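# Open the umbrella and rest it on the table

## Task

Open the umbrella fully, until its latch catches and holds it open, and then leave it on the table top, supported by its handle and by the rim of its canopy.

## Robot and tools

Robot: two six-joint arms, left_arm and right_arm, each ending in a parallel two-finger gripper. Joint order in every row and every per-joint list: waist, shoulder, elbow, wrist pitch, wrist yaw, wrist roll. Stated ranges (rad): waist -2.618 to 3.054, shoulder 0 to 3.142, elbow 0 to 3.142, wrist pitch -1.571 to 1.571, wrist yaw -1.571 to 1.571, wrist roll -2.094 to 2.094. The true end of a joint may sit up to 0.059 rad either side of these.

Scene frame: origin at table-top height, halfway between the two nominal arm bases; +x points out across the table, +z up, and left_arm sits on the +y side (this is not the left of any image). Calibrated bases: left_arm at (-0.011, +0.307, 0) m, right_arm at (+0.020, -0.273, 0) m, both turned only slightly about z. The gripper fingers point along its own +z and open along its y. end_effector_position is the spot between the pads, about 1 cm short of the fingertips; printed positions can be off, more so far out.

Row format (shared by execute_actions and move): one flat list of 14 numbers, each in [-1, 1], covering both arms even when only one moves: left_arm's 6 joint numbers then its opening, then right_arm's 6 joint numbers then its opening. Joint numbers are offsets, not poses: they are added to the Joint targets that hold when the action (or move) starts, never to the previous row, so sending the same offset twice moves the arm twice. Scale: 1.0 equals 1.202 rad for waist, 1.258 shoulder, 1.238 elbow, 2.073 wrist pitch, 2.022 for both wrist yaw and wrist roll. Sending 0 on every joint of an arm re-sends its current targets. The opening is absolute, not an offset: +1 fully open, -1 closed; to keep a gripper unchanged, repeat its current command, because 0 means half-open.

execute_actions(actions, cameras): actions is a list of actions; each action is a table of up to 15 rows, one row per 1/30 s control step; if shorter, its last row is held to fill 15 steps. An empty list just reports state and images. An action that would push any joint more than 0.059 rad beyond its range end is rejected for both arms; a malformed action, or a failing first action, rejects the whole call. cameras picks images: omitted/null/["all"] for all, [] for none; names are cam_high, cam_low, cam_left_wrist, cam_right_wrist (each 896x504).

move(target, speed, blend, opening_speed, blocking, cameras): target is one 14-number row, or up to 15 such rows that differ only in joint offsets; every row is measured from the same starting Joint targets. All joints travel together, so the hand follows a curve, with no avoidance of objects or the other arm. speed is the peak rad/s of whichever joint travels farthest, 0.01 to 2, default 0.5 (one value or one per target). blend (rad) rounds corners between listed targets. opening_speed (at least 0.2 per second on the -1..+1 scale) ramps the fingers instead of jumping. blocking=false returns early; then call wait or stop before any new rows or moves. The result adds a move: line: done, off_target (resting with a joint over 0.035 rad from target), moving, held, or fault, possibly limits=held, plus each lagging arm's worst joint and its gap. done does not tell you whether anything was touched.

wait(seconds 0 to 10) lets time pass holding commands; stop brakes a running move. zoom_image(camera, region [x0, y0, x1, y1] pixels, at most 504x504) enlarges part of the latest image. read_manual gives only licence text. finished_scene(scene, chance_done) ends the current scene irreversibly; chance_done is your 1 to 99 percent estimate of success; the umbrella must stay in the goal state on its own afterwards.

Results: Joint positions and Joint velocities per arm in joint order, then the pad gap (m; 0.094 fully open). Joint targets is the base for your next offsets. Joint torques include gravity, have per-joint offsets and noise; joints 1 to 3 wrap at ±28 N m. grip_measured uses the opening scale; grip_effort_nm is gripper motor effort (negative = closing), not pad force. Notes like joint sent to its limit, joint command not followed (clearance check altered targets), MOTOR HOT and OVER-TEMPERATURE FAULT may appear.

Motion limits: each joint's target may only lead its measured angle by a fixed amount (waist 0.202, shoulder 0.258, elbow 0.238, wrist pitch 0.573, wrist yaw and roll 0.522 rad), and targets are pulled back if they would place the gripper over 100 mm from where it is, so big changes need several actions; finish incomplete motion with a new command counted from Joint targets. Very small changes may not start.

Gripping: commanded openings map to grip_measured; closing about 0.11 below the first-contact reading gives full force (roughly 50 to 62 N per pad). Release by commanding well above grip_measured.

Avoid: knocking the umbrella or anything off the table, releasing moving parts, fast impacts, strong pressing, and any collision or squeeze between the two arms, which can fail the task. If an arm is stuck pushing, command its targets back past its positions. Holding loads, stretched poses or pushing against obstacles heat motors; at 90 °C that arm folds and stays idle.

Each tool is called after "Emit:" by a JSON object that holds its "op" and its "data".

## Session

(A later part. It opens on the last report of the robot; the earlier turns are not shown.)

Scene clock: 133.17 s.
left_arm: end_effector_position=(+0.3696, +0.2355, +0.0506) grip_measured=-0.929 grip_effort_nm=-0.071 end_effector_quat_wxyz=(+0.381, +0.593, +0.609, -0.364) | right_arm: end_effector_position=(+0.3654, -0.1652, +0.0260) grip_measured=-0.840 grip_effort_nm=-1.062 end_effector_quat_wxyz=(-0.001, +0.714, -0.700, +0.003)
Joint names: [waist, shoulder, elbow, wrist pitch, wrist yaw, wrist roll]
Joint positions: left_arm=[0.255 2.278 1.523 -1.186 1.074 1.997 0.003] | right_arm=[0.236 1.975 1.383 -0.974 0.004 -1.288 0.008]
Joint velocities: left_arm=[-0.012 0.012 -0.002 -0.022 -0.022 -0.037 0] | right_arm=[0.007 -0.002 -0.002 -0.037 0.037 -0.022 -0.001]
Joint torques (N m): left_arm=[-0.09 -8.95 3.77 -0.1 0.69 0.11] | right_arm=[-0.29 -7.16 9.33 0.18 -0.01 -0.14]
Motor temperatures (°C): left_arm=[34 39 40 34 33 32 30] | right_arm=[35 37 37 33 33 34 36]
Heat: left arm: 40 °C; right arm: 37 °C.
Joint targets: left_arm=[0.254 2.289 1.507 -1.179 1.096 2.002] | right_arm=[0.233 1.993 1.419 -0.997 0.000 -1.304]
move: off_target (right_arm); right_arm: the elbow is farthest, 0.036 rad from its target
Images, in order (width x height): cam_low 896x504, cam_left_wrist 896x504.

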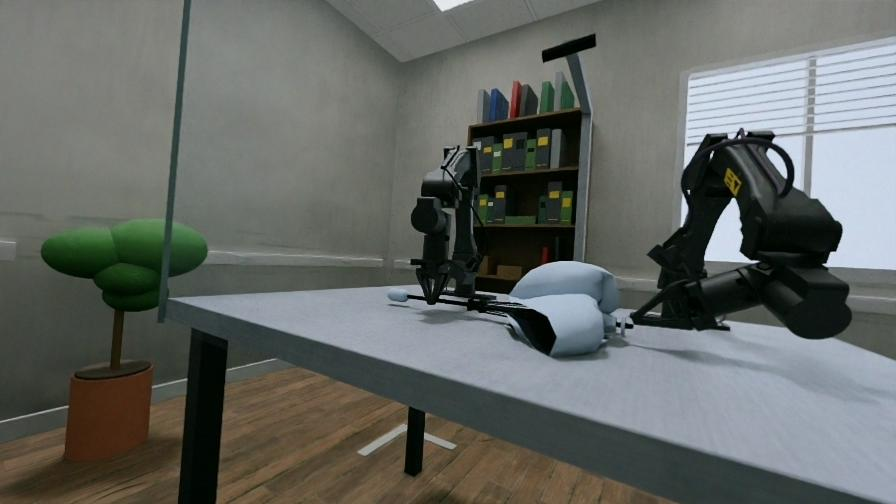

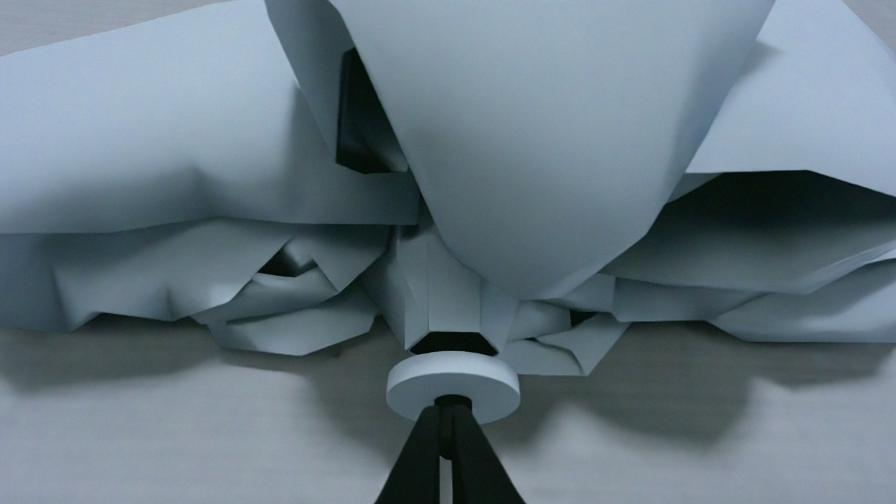

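Emit:
{"op": "move", "data": {"target": [0,0,0,0,0,0,-0.2, 0,0,0,0,0,0,-0.92], "cameras": []}}

Emit:
{"op": "move", "data": {"target": [-0.0143,0.0141,-0.028,0.0403,0.0033,-0.0163,-0.2, 0,0,0,0,0,0,-0.92], "speed": 0.3, "cameras": ["cam_left_wrist", "cam_low"]}}

Scene clock: 155.67 s.
left_arm: end_effector_position=(+0.3696, +0.2355, +0.0506) grip_measured=-0.201 grip_effort_nm=0.061 end_effector_quat_wxyz=(+0.381, +0.593, +0.608, -0.364) | right_arm: end_effector_position=(+0.3654, -0.1652, +0.0260) grip_measured=-0.840 grip_effort_nm=-1.062 end_effector_quat_wxyz=(-0.001, +0.714, -0.700, +0.003)
Joint names: [waist, shoulder, elbow, wrist pitch, wrist yaw, wrist roll]
Joint positions: left_arm=[0.255 2.278 1.523 -1.186 1.074 1.997 0.038] | right_arm=[0.236 1.975 1.383 -0.974 0.004 -1.288 0.008]
Joint velocities: left_arm=[0.007 0.002 -0.017 0.037 0.007 -0.037 0] | right_arm=[0.002 -0.012 -0.012 0.022 -0.007 0.081 0]
Joint torques (N m): left_arm=[-0.06 -8.96 3.75 -0.1 0.69 0.1] | right_arm=[-0.29 -7.17 9.33 0.18 -0.02 -0.14]
Motor temperatures (°C): left_arm=[34 40 40 34 33 32 30] | right_arm=[35 38 37 33 33 34 36]
Heat: left arm: 40 °C; right arm: 38 °C.
Joint targets: left_arm=[0.254 2.289 1.507 -1.179 1.096 2.002] | right_arm=[0.233 1.993 1.419 -0.997 0.000 -1.304]
move: off_target (right_arm); right_arm: the elbow is farthest, 0.036 rad from its target
No camera images: "cameras" was empty.

Scene clock: 156.70 s.
left_arm: end_effector_position=(+0.3717, +0.2313, +0.0413) grip_measured=-0.201 grip_effort_nm=0.061 end_effector_quat_wxyz=(+0.389, +0.599, +0.604, -0.354) | right_arm: end_effector_position=(+0.3654, -0.1652, +0.0260) grip_measured=-0.840 grip_effort_nm=-1.067 end_effector_quat_wxyz=(-0.001, +0.714, -0.700, +0.003)
Joint names: [waist, shoulder, elbow, wrist pitch, wrist yaw, wrist roll]
Joint positions: left_arm=[0.244 2.278 1.488 -1.103 1.08 1.975 0.038] | right_arm=[0.236 1.975 1.383 -0.974 0.004 -1.288 0.008]
Joint velocities: left_arm=[0.002 0.017 0.002 0.11 0.022 0.007 0] | right_arm=[0.007 -0.022 0.002 -0.037 -0.051 -0.037 -0.001]
Joint torques (N m): left_arm=[-0.57 -7.68 3.74 -0.02 0.7 -0.02] | right_arm=[-0.29 -7.12 9.35 0.18 -0.02 -0.14]
Motor temperatures (°C): left_arm=[34 40 40 34 33 32 30] | right_arm=[35 38 37 33 33 34 36]
Heat: left arm: 40 °C; right arm: 38 °C.
Joint targets: left_arm=[0.237 2.306 1.472 -1.095 1.103 1.969] | right_arm=[0.233 1.993 1.419 -0.997 0.000 -1.304]
move: off_target (right_arm); right_arm: the elbow is farthest, 0.036 rad from its target
Images, in order (width x height): cam_low 896x504, cam_left_wrist 896x504.

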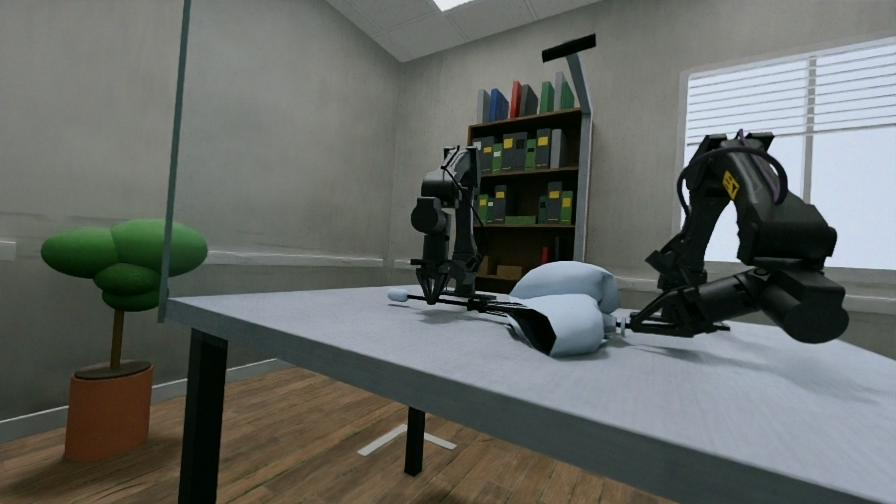

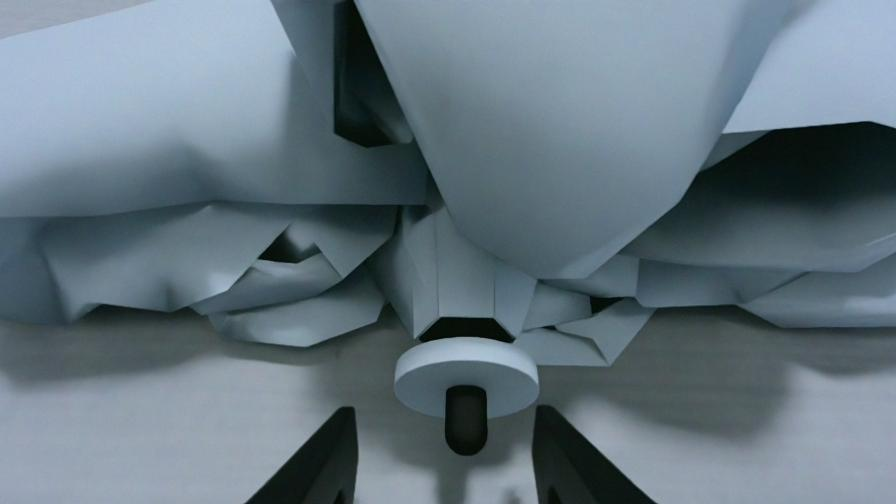

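Emit:
{"op": "move", "data": {"target": [-0.0042,0.0127,-0.0065,-0.0068,0.0047,0.003,-0.2, 0,0,0,0,0,0,-0.92], "speed": 0.3, "cameras": ["cam_left_wrist"]}}

Scene clock: 167.50 s.
left_arm: end_effector_position=(+0.3681, +0.2280, +0.0348) grip_measured=-0.201 grip_effort_nm=0.061 end_effector_quat_wxyz=(+0.385, +0.593, +0.605, -0.366) | right_arm: end_effector_position=(+0.3654, -0.1652, +0.0260) grip_measured=-0.840 grip_effort_nm=-1.057 end_effector_quat_wxyz=(-0.001, +0.714, -0.700, +0.003)
Joint names: [waist, shoulder, elbow, wrist pitch, wrist yaw, wrist roll]
Joint positions: left_arm=[0.239 2.296 1.479 -1.102 1.088 1.975 0.038] | right_arm=[0.236 1.975 1.383 -0.974 0.004 -1.288 0.008]
Joint velocities: left_arm=[-0.012 0.002 -0.012 0.007 -0.007 -0.007 -0.001] | right_arm=[0.002 0.012 -0.007 0.007 -0.037 0.007 0]
Joint torques (N m): left_arm=[-0.55 -7.9 3.67 -0.21 0.7 0.05] | right_arm=[-0.28 -7.19 9.33 0.18 -0.02 -0.13]
Motor temperatures (°C): left_arm=[34 39 40 34 33 32 30] | right_arm=[35 38 37 33 33 34 36]
Heat: left arm: 40 °C; right arm: 38 °C.
Joint targets: left_arm=[0.232 2.322 1.464 -1.109 1.112 1.975] | right_arm=[0.233 1.993 1.419 -0.997 0.000 -1.304]
move: off_target (right_arm); right_arm: the elbow is farthest, 0.036 rad from its target
Images, in order (width x height): cam_left_wrist 896x504.

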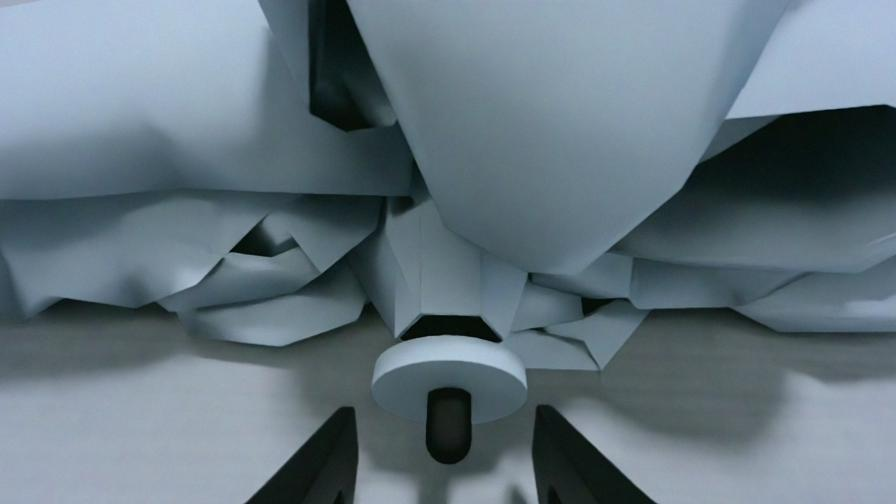

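Emit:
{"op": "execute_actions", "data": {"actions": [], "cameras": ["cam_left_wrist", "cam_high"]}}

Scene clock: 180.87 s.
left_arm: end_effector_position=(+0.3682, +0.2279, +0.0350) grip_measured=-0.201 grip_effort_nm=0.061 end_effector_quat_wxyz=(+0.385, +0.592, +0.605, -0.366) | right_arm: end_effector_position=(+0.3654, -0.1652, +0.0260) grip_measured=-0.840 grip_effort_nm=-1.067 end_effector_quat_wxyz=(-0.001, +0.714, -0.700, +0.003)
Joint names: [waist, shoulder, elbow, wrist pitch, wrist yaw, wrist roll]
Joint positions: left_arm=[0.239 2.296 1.479 -1.102 1.09 1.975 0.038] | right_arm=[0.236 1.975 1.383 -0.974 0.004 -1.288 0.008]
Joint velocities: left_arm=[0.007 0.002 -0.017 0.066 -0.051 -0.051 0] | right_arm=[0.017 -0.012 0.007 -0.007 -0.037 0.11 0.001]
Joint torques (N m): left_arm=[-0.57 -7.87 3.69 -0.21 0.71 0.05] | right_arm=[-0.29 -7.2 9.33 0.17 -0.03 -0.14]
Motor temperatures (°C): left_arm=[34 39 40 34 33 32 30] | right_arm=[35 38 37 33 33 34 36]
Heat: left arm: 40 °C; right arm: 38 °C.
Joint targets: left_arm=[0.232 2.322 1.464 -1.109 1.113 1.975] | right_arm=[0.233 1.993 1.419 -0.997 0.000 -1.304]
Tool commands: left_gripper/opening=-0.2 right_gripper/opening=-0.92
Images, in order (width x height): cam_high 896x504, cam_left_wrist 896x504.

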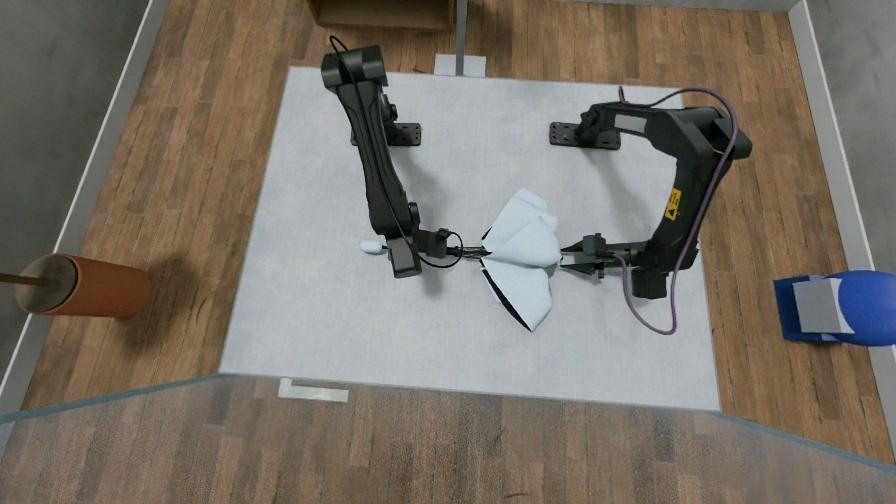

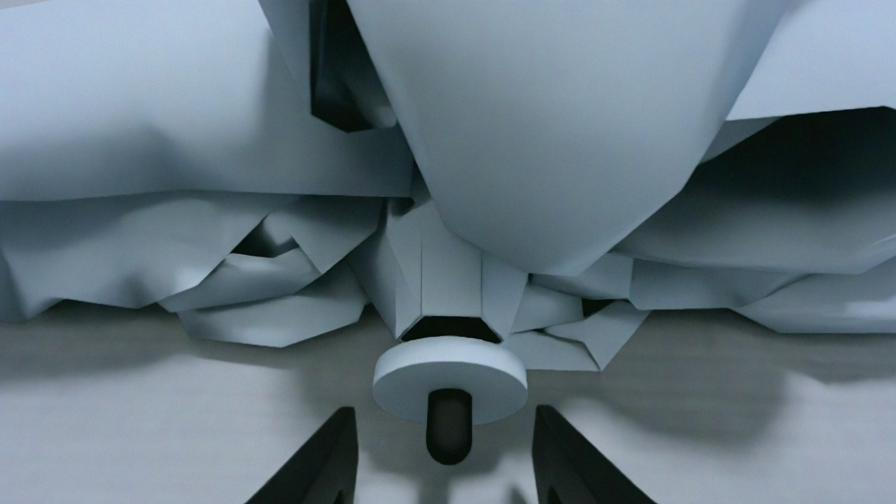

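Emit:
{"op": "move", "data": {"target": [0, 0, 0, 0, 0, 0, -0.93, 0, 0, 0, 0, 0, 0, -0.92], "opening_speed": 0.6, "cameras": ["cam_left_wrist"]}}

Scene clock: 183.97 s.
left_arm: end_effector_position=(+0.3682, +0.2279, +0.0350) grip_measured=-0.873 grip_effort_nm=-1.004 end_effector_quat_wxyz=(+0.385, +0.592, +0.605, -0.366) | right_arm: end_effector_position=(+0.3654, -0.1652, +0.0260) grip_measured=-0.840 grip_effort_nm=-1.067 end_effector_quat_wxyz=(-0.001, +0.714, -0.700, +0.003)
Joint names: [waist, shoulder, elbow, wrist pitch, wrist yaw, wrist roll]
Joint positions: left_arm=[0.239 2.296 1.479 -1.102 1.09 1.975 0.006] | right_arm=[0.236 1.975 1.383 -0.974 0.004 -1.288 0.008]
Joint velocities: left_arm=[-0.017 -0.022 0.007 -0.007 0.007 0.022 0] | right_arm=[-0.002 -0.007 0.002 -0.037 0.022 0.037 -0.001]
Joint torques (N m): left_arm=[-0.57 -7.87 3.69 -0.21 0.7 0.05] | right_arm=[-0.31 -7.16 9.33 0.16 -0.02 -0.14]
Motor temperatures (°C): left_arm=[34 38 40 34 33 32 30] | right_arm=[35 38 37 33 33 34 36]
Heat: left arm: 40 °C; right arm: 38 °C.
Joint targets: left_arm=[0.232 2.322 1.464 -1.109 1.113 1.975] | right_arm=[0.233 1.993 1.419 -0.997 0.000 -1.304]
move: off_target (right_arm); right_arm: the elbow is farthest, 0.036 rad from its target
Images, in order (width x height): cam_left_wrist 896x504.

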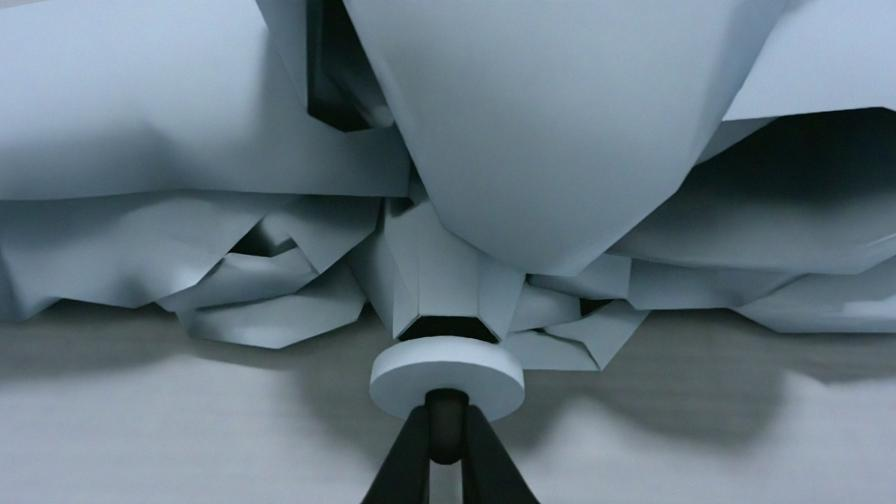

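Emit:
{"op": "zoom_image", "data": {"camera": "cam_left_wrist", "region": [200, 0, 700, 504]}}

Emit:
{"op": "execute_actions", "data": {"actions": [], "cameras": ["cam_high", "cam_low"]}}

Emit:
{"op": "zoom_image", "data": {"camera": "cam_high", "region": [340, 160, 620, 360]}}

Scaled by 1.000.

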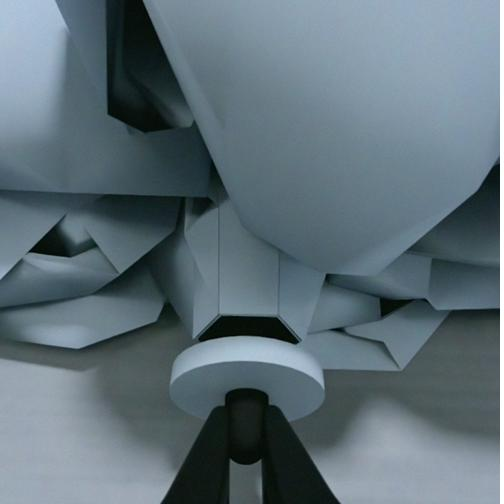

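Scene clock: 192.00 s.
left_arm: end_effector_position=(+0.3682, +0.2279, +0.0350) grip_measured=-0.875 grip_effort_nm=-1.028 end_effector_quat_wxyz=(+0.385, +0.592, +0.605, -0.366) | right_arm: end_effector_position=(+0.3654, -0.1653, +0.0260) grip_measured=-0.840 grip_effort_nm=-1.062 end_effector_quat_wxyz=(-0.001, +0.714, -0.700, +0.003)
Joint names: [waist, shoulder, elbow, wrist pitch, wrist yaw, wrist roll]
Joint positions: left_arm=[0.239 2.296 1.479 -1.102 1.09 1.975 0.006] | right_arm=[0.236 1.975 1.383 -0.974 0.005 -1.288 0.008]
Joint velocities: left_arm=[-0.022 0.012 -0.022 0.022 0.007 -0.095 0.001] | right_arm=[0.007 -0.007 0.002 -0.066 -0.037 -0.051 0]
Joint torques (N m): left_arm=[-0.55 -7.88 3.66 -0.21 0.7 0.05] | right_arm=[-0.32 -7.17 9.32 0.18 -0.03 -0.14]
Motor temperatures (°C): left_arm=[34 38 40 34 33 32 31] | right_arm=[35 38 37 33 33 34 36]
Heat: left arm: 40 °C; right arm: 38 °C.
Joint targets: left_arm=[0.232 2.322 1.464 -1.109 1.113 1.975] | right_arm=[0.233 1.993 1.419 -0.997 0.001 -1.303]
Tool commands: left_gripper/opening=-0.93 right_gripper/opening=-0.92
Images, in order (width x height): cam_high 896x504, cam_low 896x504.

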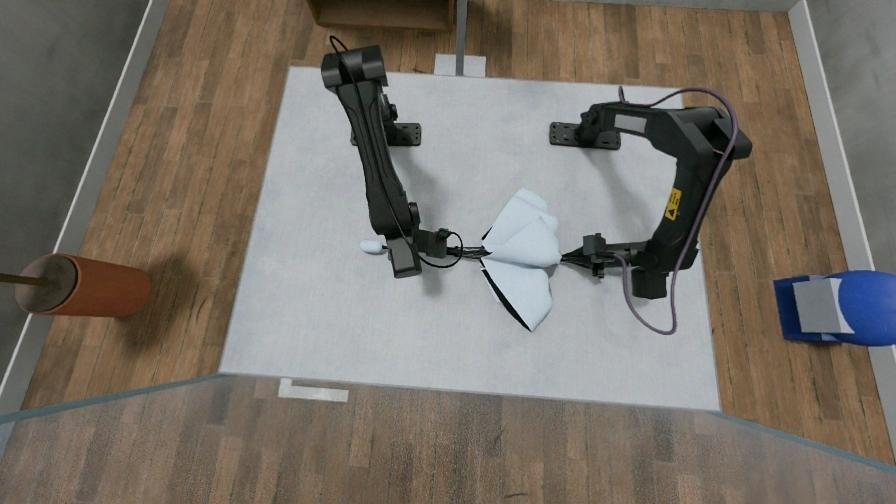

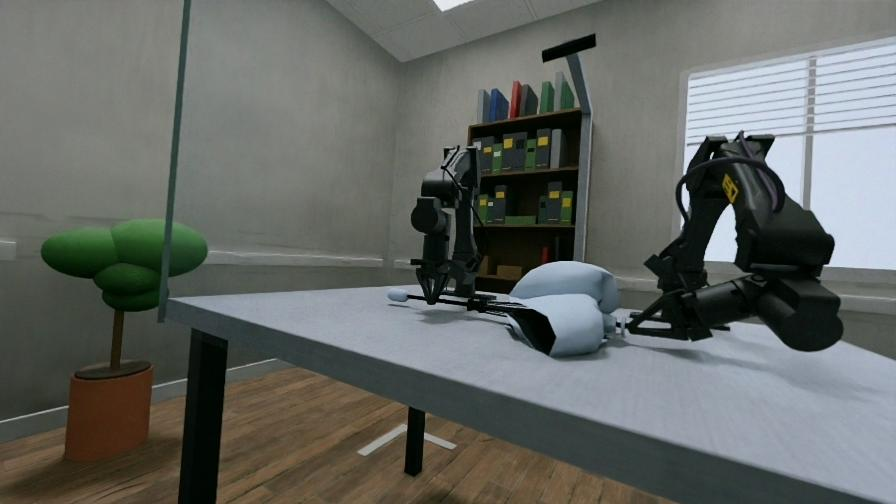

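Scaled by 1.800 from the camera's 896x504 image, which has a finer 1280x720 frame.

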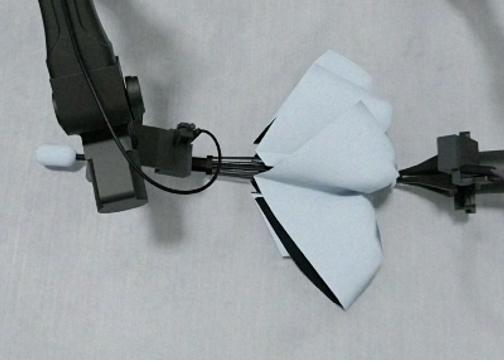

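Emit:
{"op": "move", "data": {"target": [0, 0, 0, 0, 0, 0, -0.93, 0, 0.02, 0, 0, 0, 0, -0.92], "speed": 0.1, "cameras": []}}

Scene clock: 199.07 s.
left_arm: end_effector_position=(+0.3681, +0.2275, +0.0358) grip_measured=-0.875 grip_effort_nm=-1.038 end_effector_quat_wxyz=(+0.386, +0.591, +0.605, -0.368) | right_arm: end_effector_position=(+0.3657, -0.1653, +0.0220) grip_measured=-0.840 grip_effort_nm=-1.062 end_effector_quat_wxyz=(+0.004, +0.715, -0.699, +0.000)
Joint names: [waist, shoulder, elbow, wrist pitch, wrist yaw, wrist roll]
Joint positions: left_arm=[0.239 2.296 1.479 -1.105 1.094 1.975 0.006] | right_arm=[0.236 1.992 1.391 -0.977 0.005 -1.292 0.008]
Joint velocities: left_arm=[-0.002 -0.012 -0.007 -0.066 -0.007 0.037 0] | right_arm=[0.012 -0.012 -0.017 -0.051 0.022 -0.022 0]
Joint torques (N m): left_arm=[-0.55 -7.86 3.67 -0.18 0.66 0.05] | right_arm=[-0.25 -6.64 8.62 0.18 -0.03 -0.1]
Motor temperatures (°C): left_arm=[34 38 40 34 33 32 31] | right_arm=[35 38 37 33 33 34 36]
Heat: left arm: 40 °C; right arm: 38 °C.
Joint targets: left_arm=[0.232 2.322 1.464 -1.109 1.112 1.975] | right_arm=[0.233 2.019 1.419 -0.997 0.001 -1.304]
move: done
No camera images: "cameras" was empty.

Emit:
{"op": "move", "data": {"target": [0, 0, 0, 0, 0, 0, -0.93, 0, 0, 0, 0, 0, 0, -0.5], "opening_speed": 0.4, "cameras": ["cam_right_wrist", "cam_left_wrist"]}}

Scene clock: 202.33 s.
left_arm: end_effector_position=(+0.3681, +0.2275, +0.0358) grip_measured=-0.875 grip_effort_nm=-1.043 end_effector_quat_wxyz=(+0.386, +0.591, +0.605, -0.368) | right_arm: end_effector_position=(+0.3657, -0.1653, +0.0220) grip_measured=-0.502 grip_effort_nm=0.085 end_effector_quat_wxyz=(+0.004, +0.716, -0.699, +0.000)
Joint names: [waist, shoulder, elbow, wrist pitch, wrist yaw, wrist roll]
Joint positions: left_arm=[0.239 2.296 1.479 -1.105 1.094 1.975 0.006] | right_arm=[0.236 1.992 1.391 -0.977 0.005 -1.292 0.023]
Joint velocities: left_arm=[0.002 0.002 -0.007 -0.037 -0.037 -0.11 -0.001] | right_arm=[0.002 0.002 0.007 0.007 -0.022 -0.022 0]
Joint torques (N m): left_arm=[-0.57 -7.86 3.69 -0.18 0.66 0.04] | right_arm=[-0.32 -6.6 8.59 0.17 -0.02 -0.11]
Motor temperatures (°C): left_arm=[34 38 39 34 33 32 31] | right_arm=[35 38 37 33 33 34 36]
Heat: left arm: 39 °C; right arm: 38 °C.
Joint targets: left_arm=[0.232 2.322 1.464 -1.109 1.112 1.975] | right_arm=[0.233 2.019 1.419 -0.996 0.001 -1.304]
move: done
Images, in order (width x height): cam_left_wrist 896x504, cam_right_wrist 896x504.

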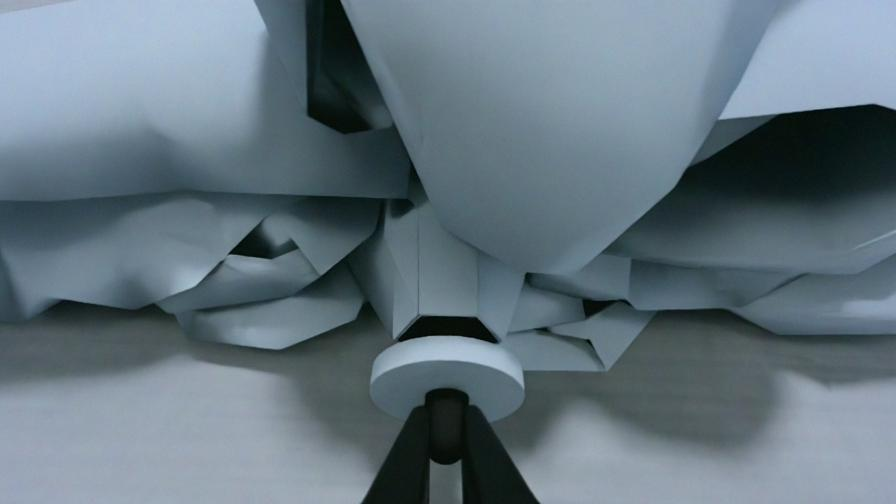

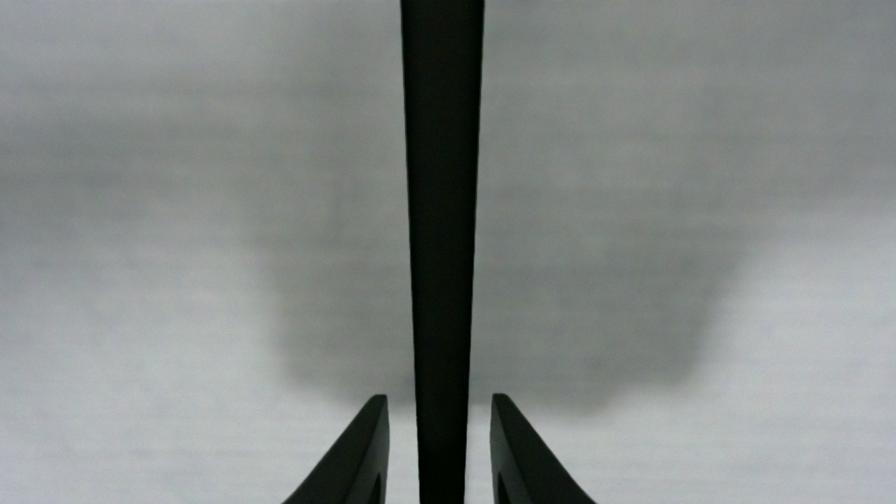

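Emit:
{"op": "move", "data": {"target": [0, 0, 0, 0, 0, 0, -0.93, 0, -0.08, 0.2308, -0.1742, 0, 0, 0.0], "speed": 0.35, "opening_speed": 1.5, "cameras": ["cam_high", "cam_low", "cam_right_wrist"]}}

Scene clock: 232.37 s.
left_arm: end_effector_position=(+0.3681, +0.2275, +0.0358) grip_measured=-0.875 grip_effort_nm=-1.033 end_effector_quat_wxyz=(+0.386, +0.591, +0.605, -0.368) | right_arm: end_effector_position=(+0.3642, -0.1657, +0.1086) grip_measured=-0.002 grip_effort_nm=0.081 end_effector_quat_wxyz=(+0.016, +0.715, -0.698, -0.006)
Joint names: [waist, shoulder, elbow, wrist pitch, wrist yaw, wrist roll]
Joint positions: left_arm=[0.239 2.296 1.479 -1.105 1.094 1.975 0.006] | right_arm=[0.236 1.947 1.678 -1.336 0.005 -1.292 0.047]
Joint velocities: left_arm=[0.007 -0.002 -0.002 -0.051 -0.007 -0.007 0] | right_arm=[-0.002 0.002 -0.007 0.007 0.037 0.037 0]
Joint torques (N m): left_arm=[-0.55 -7.87 3.7 -0.18 0.66 0.04] | right_arm=[-0.29 -10.76 8.72 0.12 -0.02 -0.1]
Motor temperatures (°C): left_arm=[34 38 39 34 33 32 32] | right_arm=[35 38 37 33 33 34 35]
Heat: left arm: 39 °C; right arm: 38 °C.
Joint targets: left_arm=[0.232 2.322 1.464 -1.109 1.112 1.975] | right_arm=[0.233 1.918 1.705 -1.358 0.001 -1.303]
move: done
Images, in order (width x height): cam_high 896x504, cam_low 896x504, cam_right_wrist 896x504.

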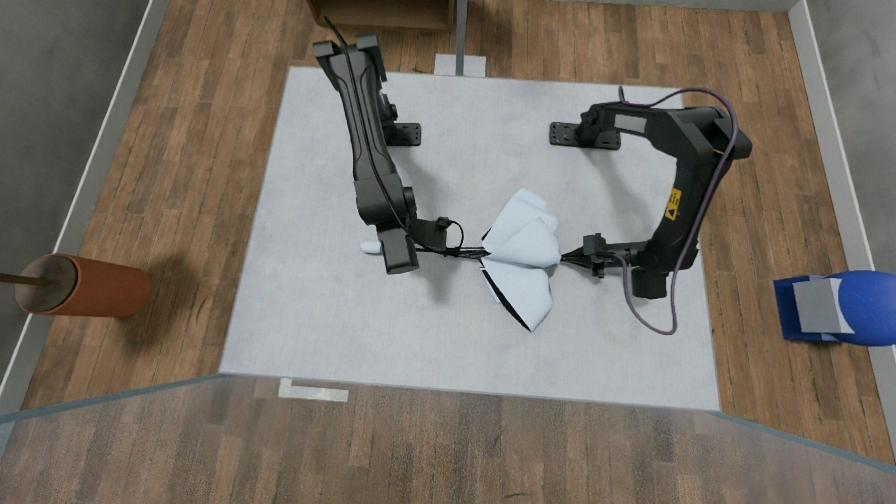

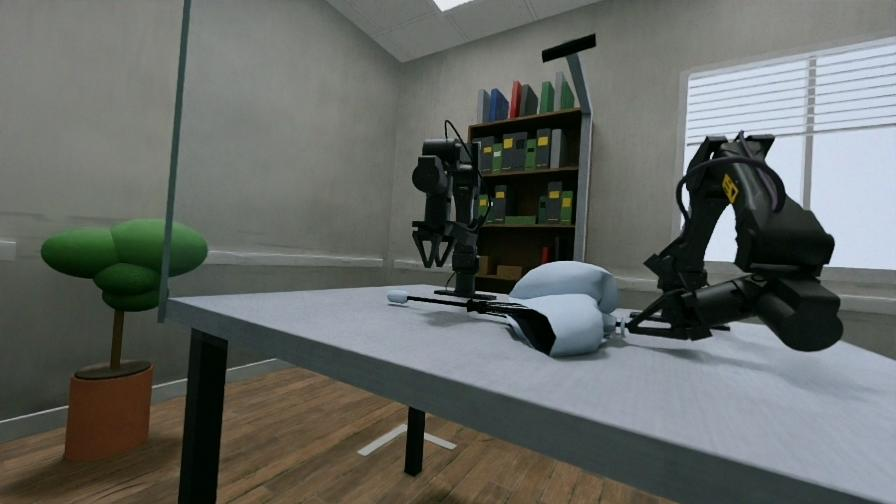

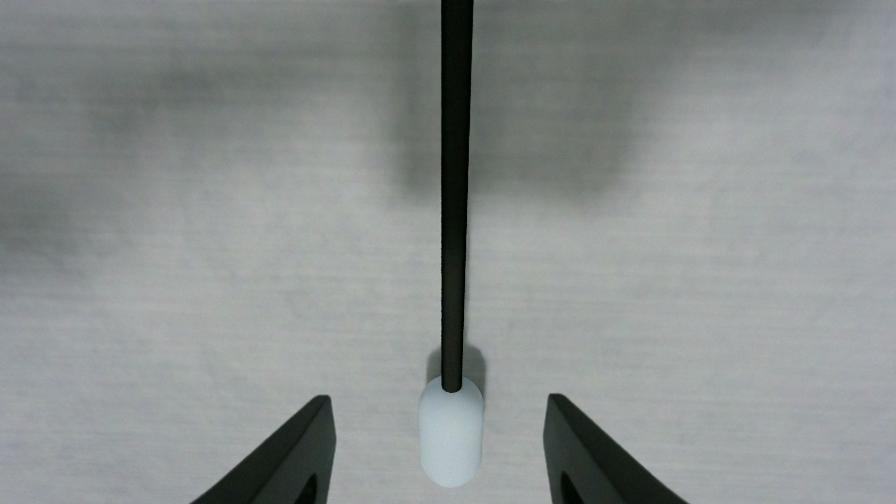

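Emit:
{"op": "move", "data": {"target": [[-0.0087, -0.1862, -0.0477, -0.0079, -0.0314, -0.0653, -0.93, -0.1628, -0.0814, -0.138, 0.0409, -0.2245, -0.044, 0.0], [-0.0372, -0.3292, -0.0464, -0.0389, -0.0472, -0.1302, -0.93, -0.3053, -0.1526, -0.2587, 0.0767, -0.421, -0.0826, 0.0], [-0.0877, -0.4225, 0.0295, -0.08, -0.071, -0.2035, -0.93, -0.4071, -0.2035, -0.3449, 0.1023, -0.5613, -0.1101, 0.0], [-0.1823, -0.4661, 0.2191, -0.1401, -0.1069, -0.3076, -0.93, -0.4071, -0.2035, -0.3449, 0.1023, -0.5613, -0.1101, 0.0]], "speed": [0.4, 0.4, 0.3, 0.22], "blend": 0.04, "cameras": ["cam_high", "cam_low", "cam_left_wrist", "cam_right_wrist"]}}

Scene clock: 247.53 s.
left_arm: end_effector_position=(+0.3310, +0.1708, +0.2389) grip_measured=-0.876 grip_effort_nm=-1.038 end_effector_quat_wxyz=(+0.306, +0.595, +0.687, -0.283) | right_arm: end_effector_position=(+0.3484, -0.1719, +0.1911) grip_measured=-0.002 grip_effort_nm=0.076 end_effector_quat_wxyz=(+0.399, -0.528, +0.668, +0.340)
Joint names: [waist, shoulder, elbow, wrist pitch, wrist yaw, wrist roll]
Joint positions: left_arm=[0.018 1.762 1.708 -1.382 0.853 1.359 0.006] | right_arm=[-0.252 1.693 1.297 -1.158 -1.104 -1.514 0.047]
Joint velocities: left_arm=[-0.012 0.002 -0.017 0.051 0.022 -0.051 0.001] | right_arm=[-0.002 -0.002 -0.007 -0.022 -0.022 -0.051 0]
Joint torques (N m): left_arm=[-0.49 -9.07 8.65 0.58 0.85 -0.02] | right_arm=[-0.46 -8.98 4.81 0.52 -0.91 -0.1]
Motor temperatures (°C): left_arm=[34 39 40 34 33 32 32] | right_arm=[35 40 38 33 33 34 35]
Heat: left arm: 40 °C; right arm: 40 °C.
Joint targets: left_arm=[0.012 1.736 1.736 -1.400 0.897 1.354] | right_arm=[-0.257 1.662 1.278 -1.146 -1.135 -1.526]
move: off_target (left_arm); left_arm: the wrist yaw is farthest, 0.043 rad from its target

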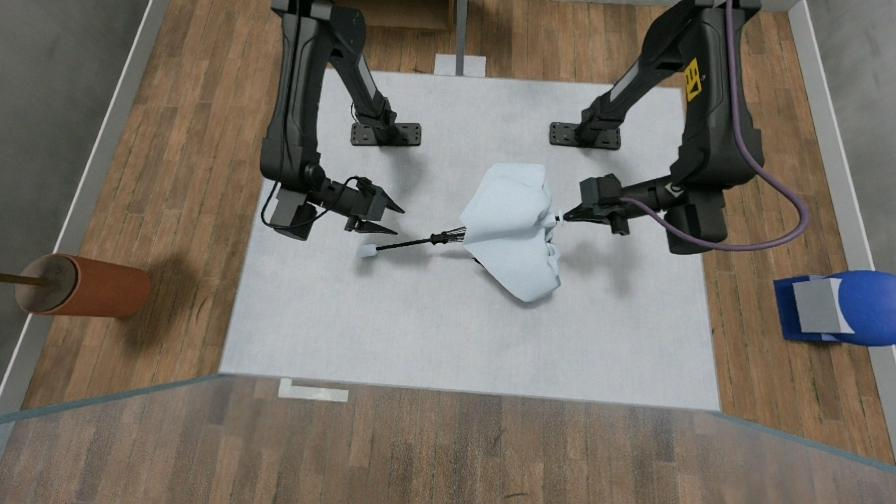

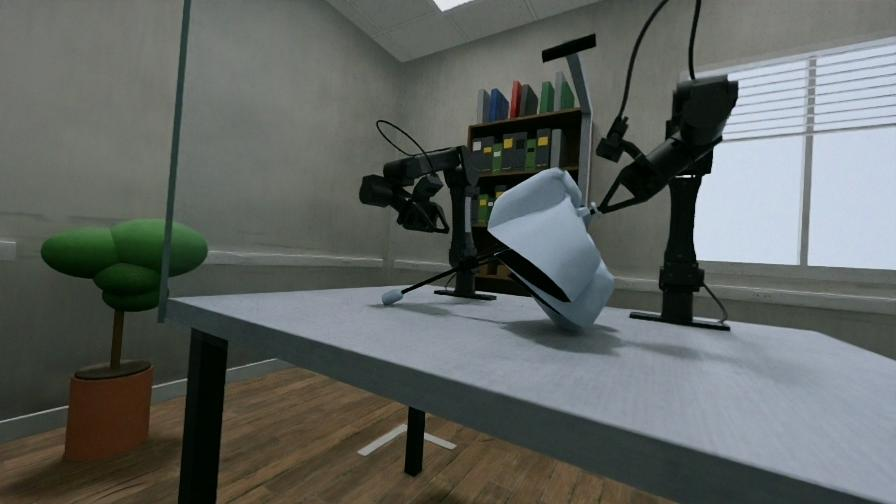

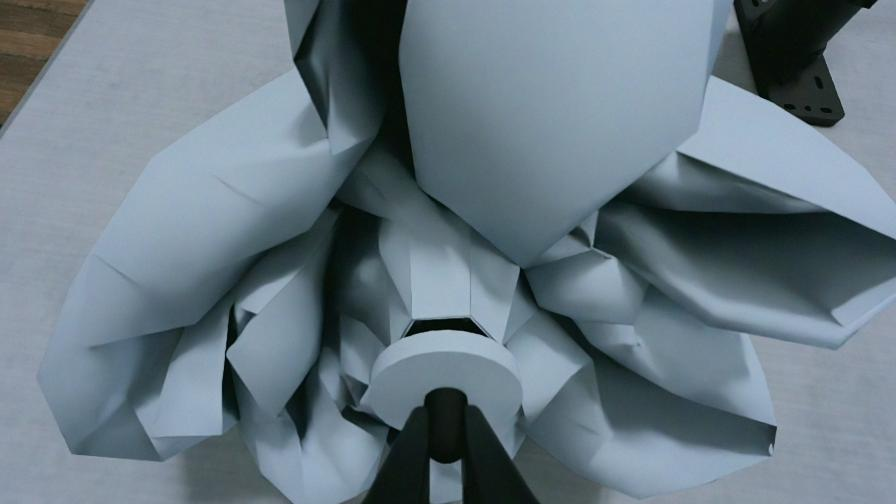

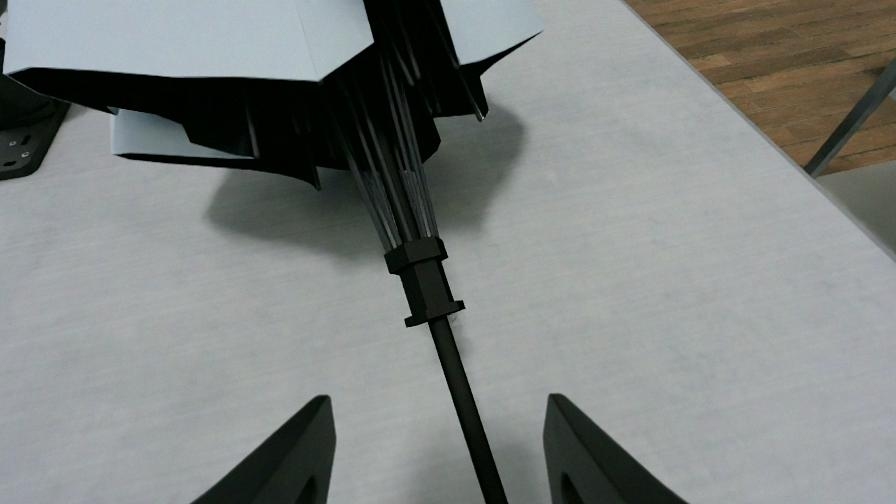

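Emit:
{"op": "zoom_image", "data": {"camera": "cam_right_wrist", "region": [300, 180, 600, 504]}}

Emit:
{"op": "zoom_image", "data": {"camera": "cam_high", "region": [340, 150, 620, 320]}}

Scaled by 1.556 from the camera's 896x504 image, which has a finer 1280x720 frame.

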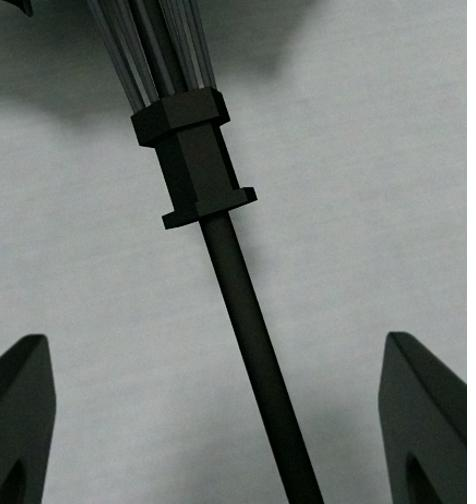

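Scaled by 1.800 from the camera's 896x504 image, which has a finer 1280x720 frame.

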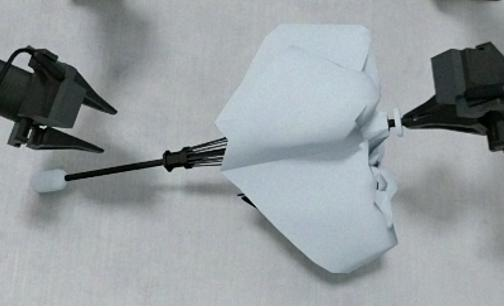

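Emit:
{"op": "move", "data": {"target": [0, 0, 0, 0, 0, 0, -0.93, 0.0416, 0.2502, 0.0784, -0.0462, -0.0519, -0.1612, -0.36], "speed": 0.35, "opening_speed": 1.0, "cameras": ["cam_high", "cam_right_wrist"]}}

Scene clock: 280.40 s.
left_arm: end_effector_position=(+0.3309, +0.1708, +0.2388) grip_measured=-0.876 grip_effort_nm=-1.038 end_effector_quat_wxyz=(+0.306, +0.595, +0.687, -0.284) | right_arm: end_effector_position=(+0.3605, -0.1534, +0.1418) grip_measured=-0.358 grip_effort_nm=-0.144 end_effector_quat_wxyz=(+0.412, -0.562, +0.596, +0.399)
Joint names: [waist, shoulder, elbow, wrist pitch, wrist yaw, wrist roll]
Joint positions: left_arm=[0.018 1.762 1.708 -1.382 0.853 1.358 0.006] | right_arm=[-0.212 1.959 1.343 -1.22 -1.209 -1.84 0.03]
Joint velocities: left_arm=[-0.012 0.007 -0.002 -0.022 0.051 -0.007 0] | right_arm=[0.012 0.017 -0.012 -0.051 -0.051 -0.022 0]
Joint torques (N m): left_arm=[-0.49 -9.07 8.66 0.58 0.87 -0.01] | right_arm=[0.53 -6.67 8.61 -0.2 -0.91 -0.1]
Motor temperatures (°C): left_arm=[34 39 42 34 34 32 33] | right_arm=[35 38 37 33 34 34 35]
Heat: left arm: 42 °C; right arm: 38 °C.
Joint targets: left_arm=[0.012 1.736 1.736 -1.400 0.896 1.353] | right_arm=[-0.207 1.977 1.375 -1.241 -1.240 -1.852]
move: off_target (left_arm); left_arm: the wrist yaw is farthest, 0.044 rad from its target
Images, in order (width x height): cam_high 896x504, cam_right_wrist 896x504.

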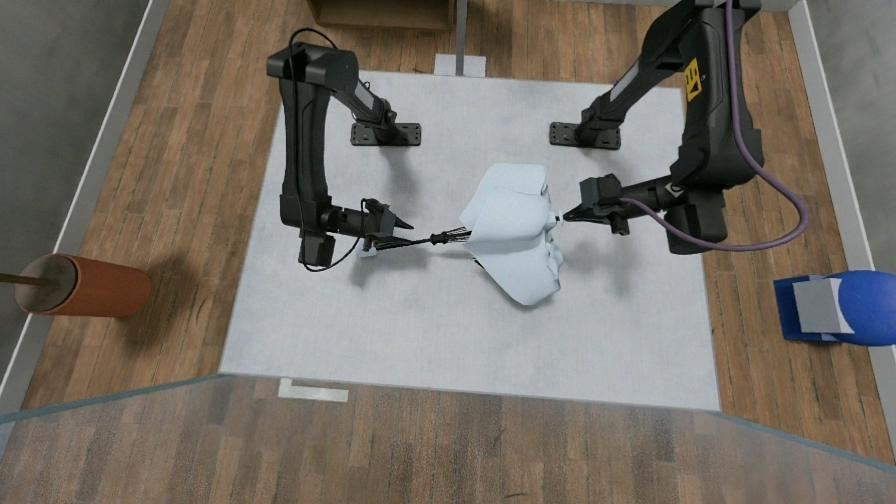

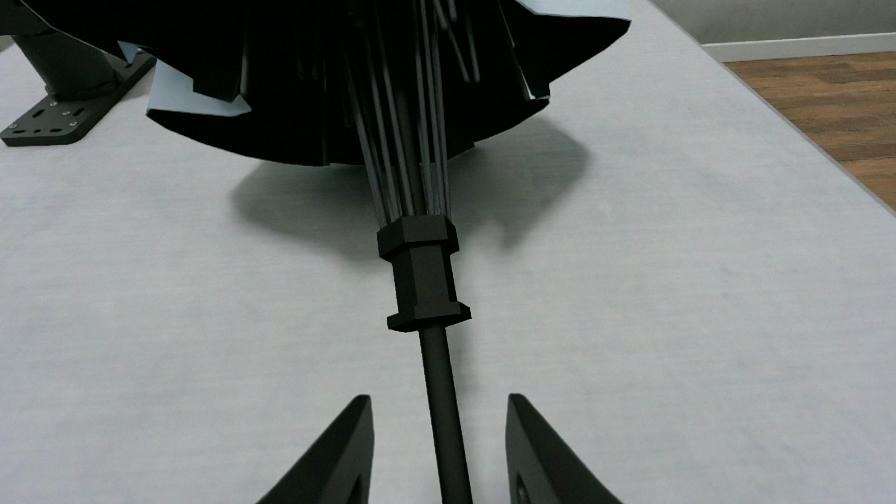

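Emit:
{"op": "move", "data": {"target": [0, 0, 0, 0, 0, 0, -0.93, 0.0474, 0.0548, -0.1099, 0.1235, 0, 0.0415, -0.4], "speed": 0.25, "opening_speed": 1.0, "cameras": ["cam_low", "cam_right_wrist"]}}

Scene clock: 291.27 s.
left_arm: end_effector_position=(+0.3309, +0.1708, +0.2388) grip_measured=-0.876 grip_effort_nm=-1.043 end_effector_quat_wxyz=(+0.306, +0.595, +0.687, -0.284) | right_arm: end_effector_position=(+0.3608, -0.1346, +0.0983) grip_measured=-0.398 grip_effort_nm=-0.149 end_effector_quat_wxyz=(-0.407, +0.575, -0.585, -0.402)
Joint names: [waist, shoulder, elbow, wrist pitch, wrist yaw, wrist roll]
Joint positions: left_arm=[0.018 1.762 1.708 -1.382 0.853 1.358 0.006] | right_arm=[-0.154 2.024 1.255 -0.999 -1.211 -1.779 0.028]
Joint velocities: left_arm=[-0.002 -0.002 -0.012 0.081 -0.081 -0.022 0.001] | right_arm=[0.017 -0.002 -0.002 0.022 -0.022 -0.037 0.001]
Joint torques (N m): left_arm=[-0.5 -9.07 8.66 0.57 0.86 -0.01] | right_arm=[0.47 -6.74 4.07 0.21 -0.9 0.11]
Motor temperatures (°C): left_arm=[34 39 43 34 34 32 33] | right_arm=[35 38 37 33 34 34 35]
Heat: left arm: 43 °C; right arm: 38 °C.
Joint targets: left_arm=[0.012 1.736 1.736 -1.400 0.896 1.353] | right_arm=[-0.150 2.046 1.239 -0.985 -1.240 -1.768]
move: off_target (left_arm); left_arm: the wrist yaw is farthest, 0.043 rad from its target
Images, in order (width x height): cam_low 896x504, cam_right_wrist 896x504.

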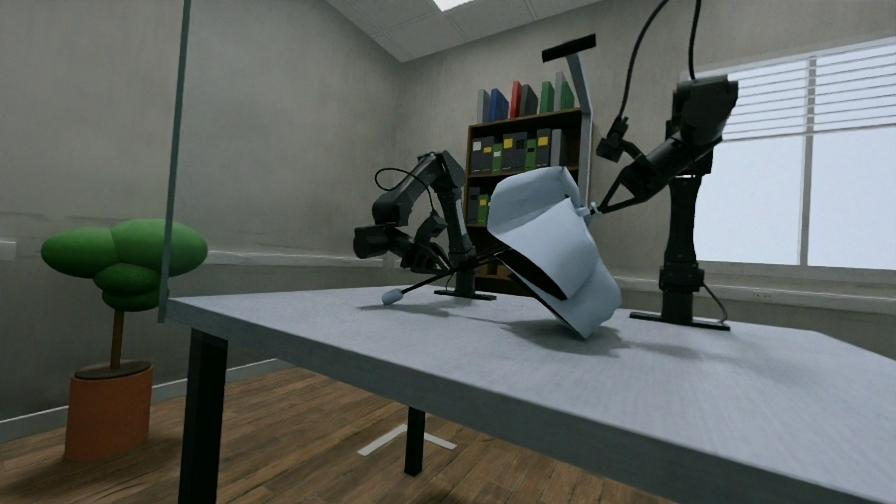

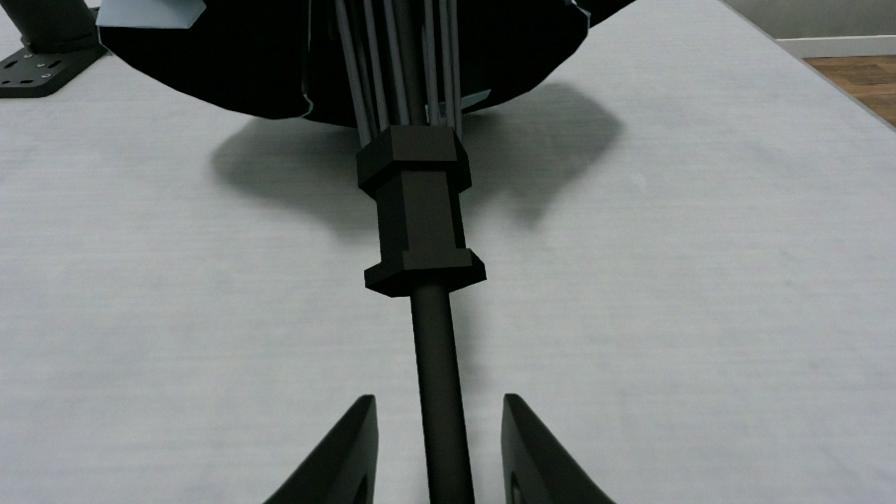

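Emit:
{"op": "zoom_image", "data": {"camera": "cam_right_wrist", "region": [340, 230, 540, 504]}}

Emit:
{"op": "zoom_image", "data": {"camera": "cam_low", "region": [340, 140, 640, 360]}}

Scaled by 1.839 from the camera's 896x504 image, which has a finer 1280x720 frame.

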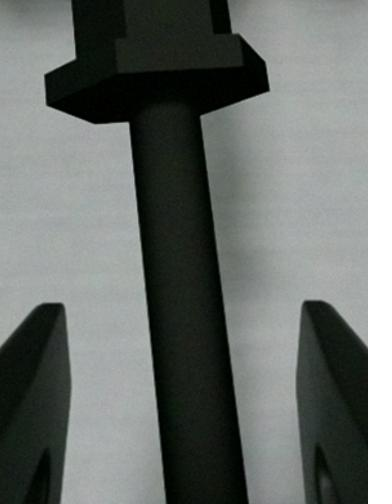

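Scaled by 1.680 from the camera's 896x504 image, which has a finer 1280x720 frame.

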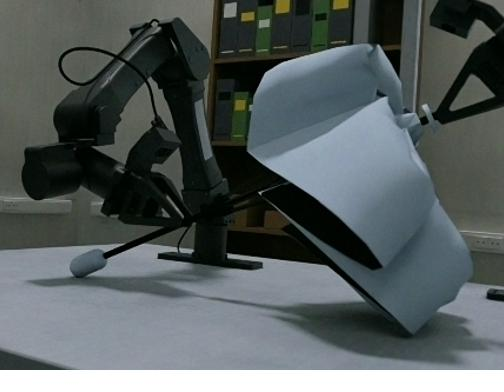

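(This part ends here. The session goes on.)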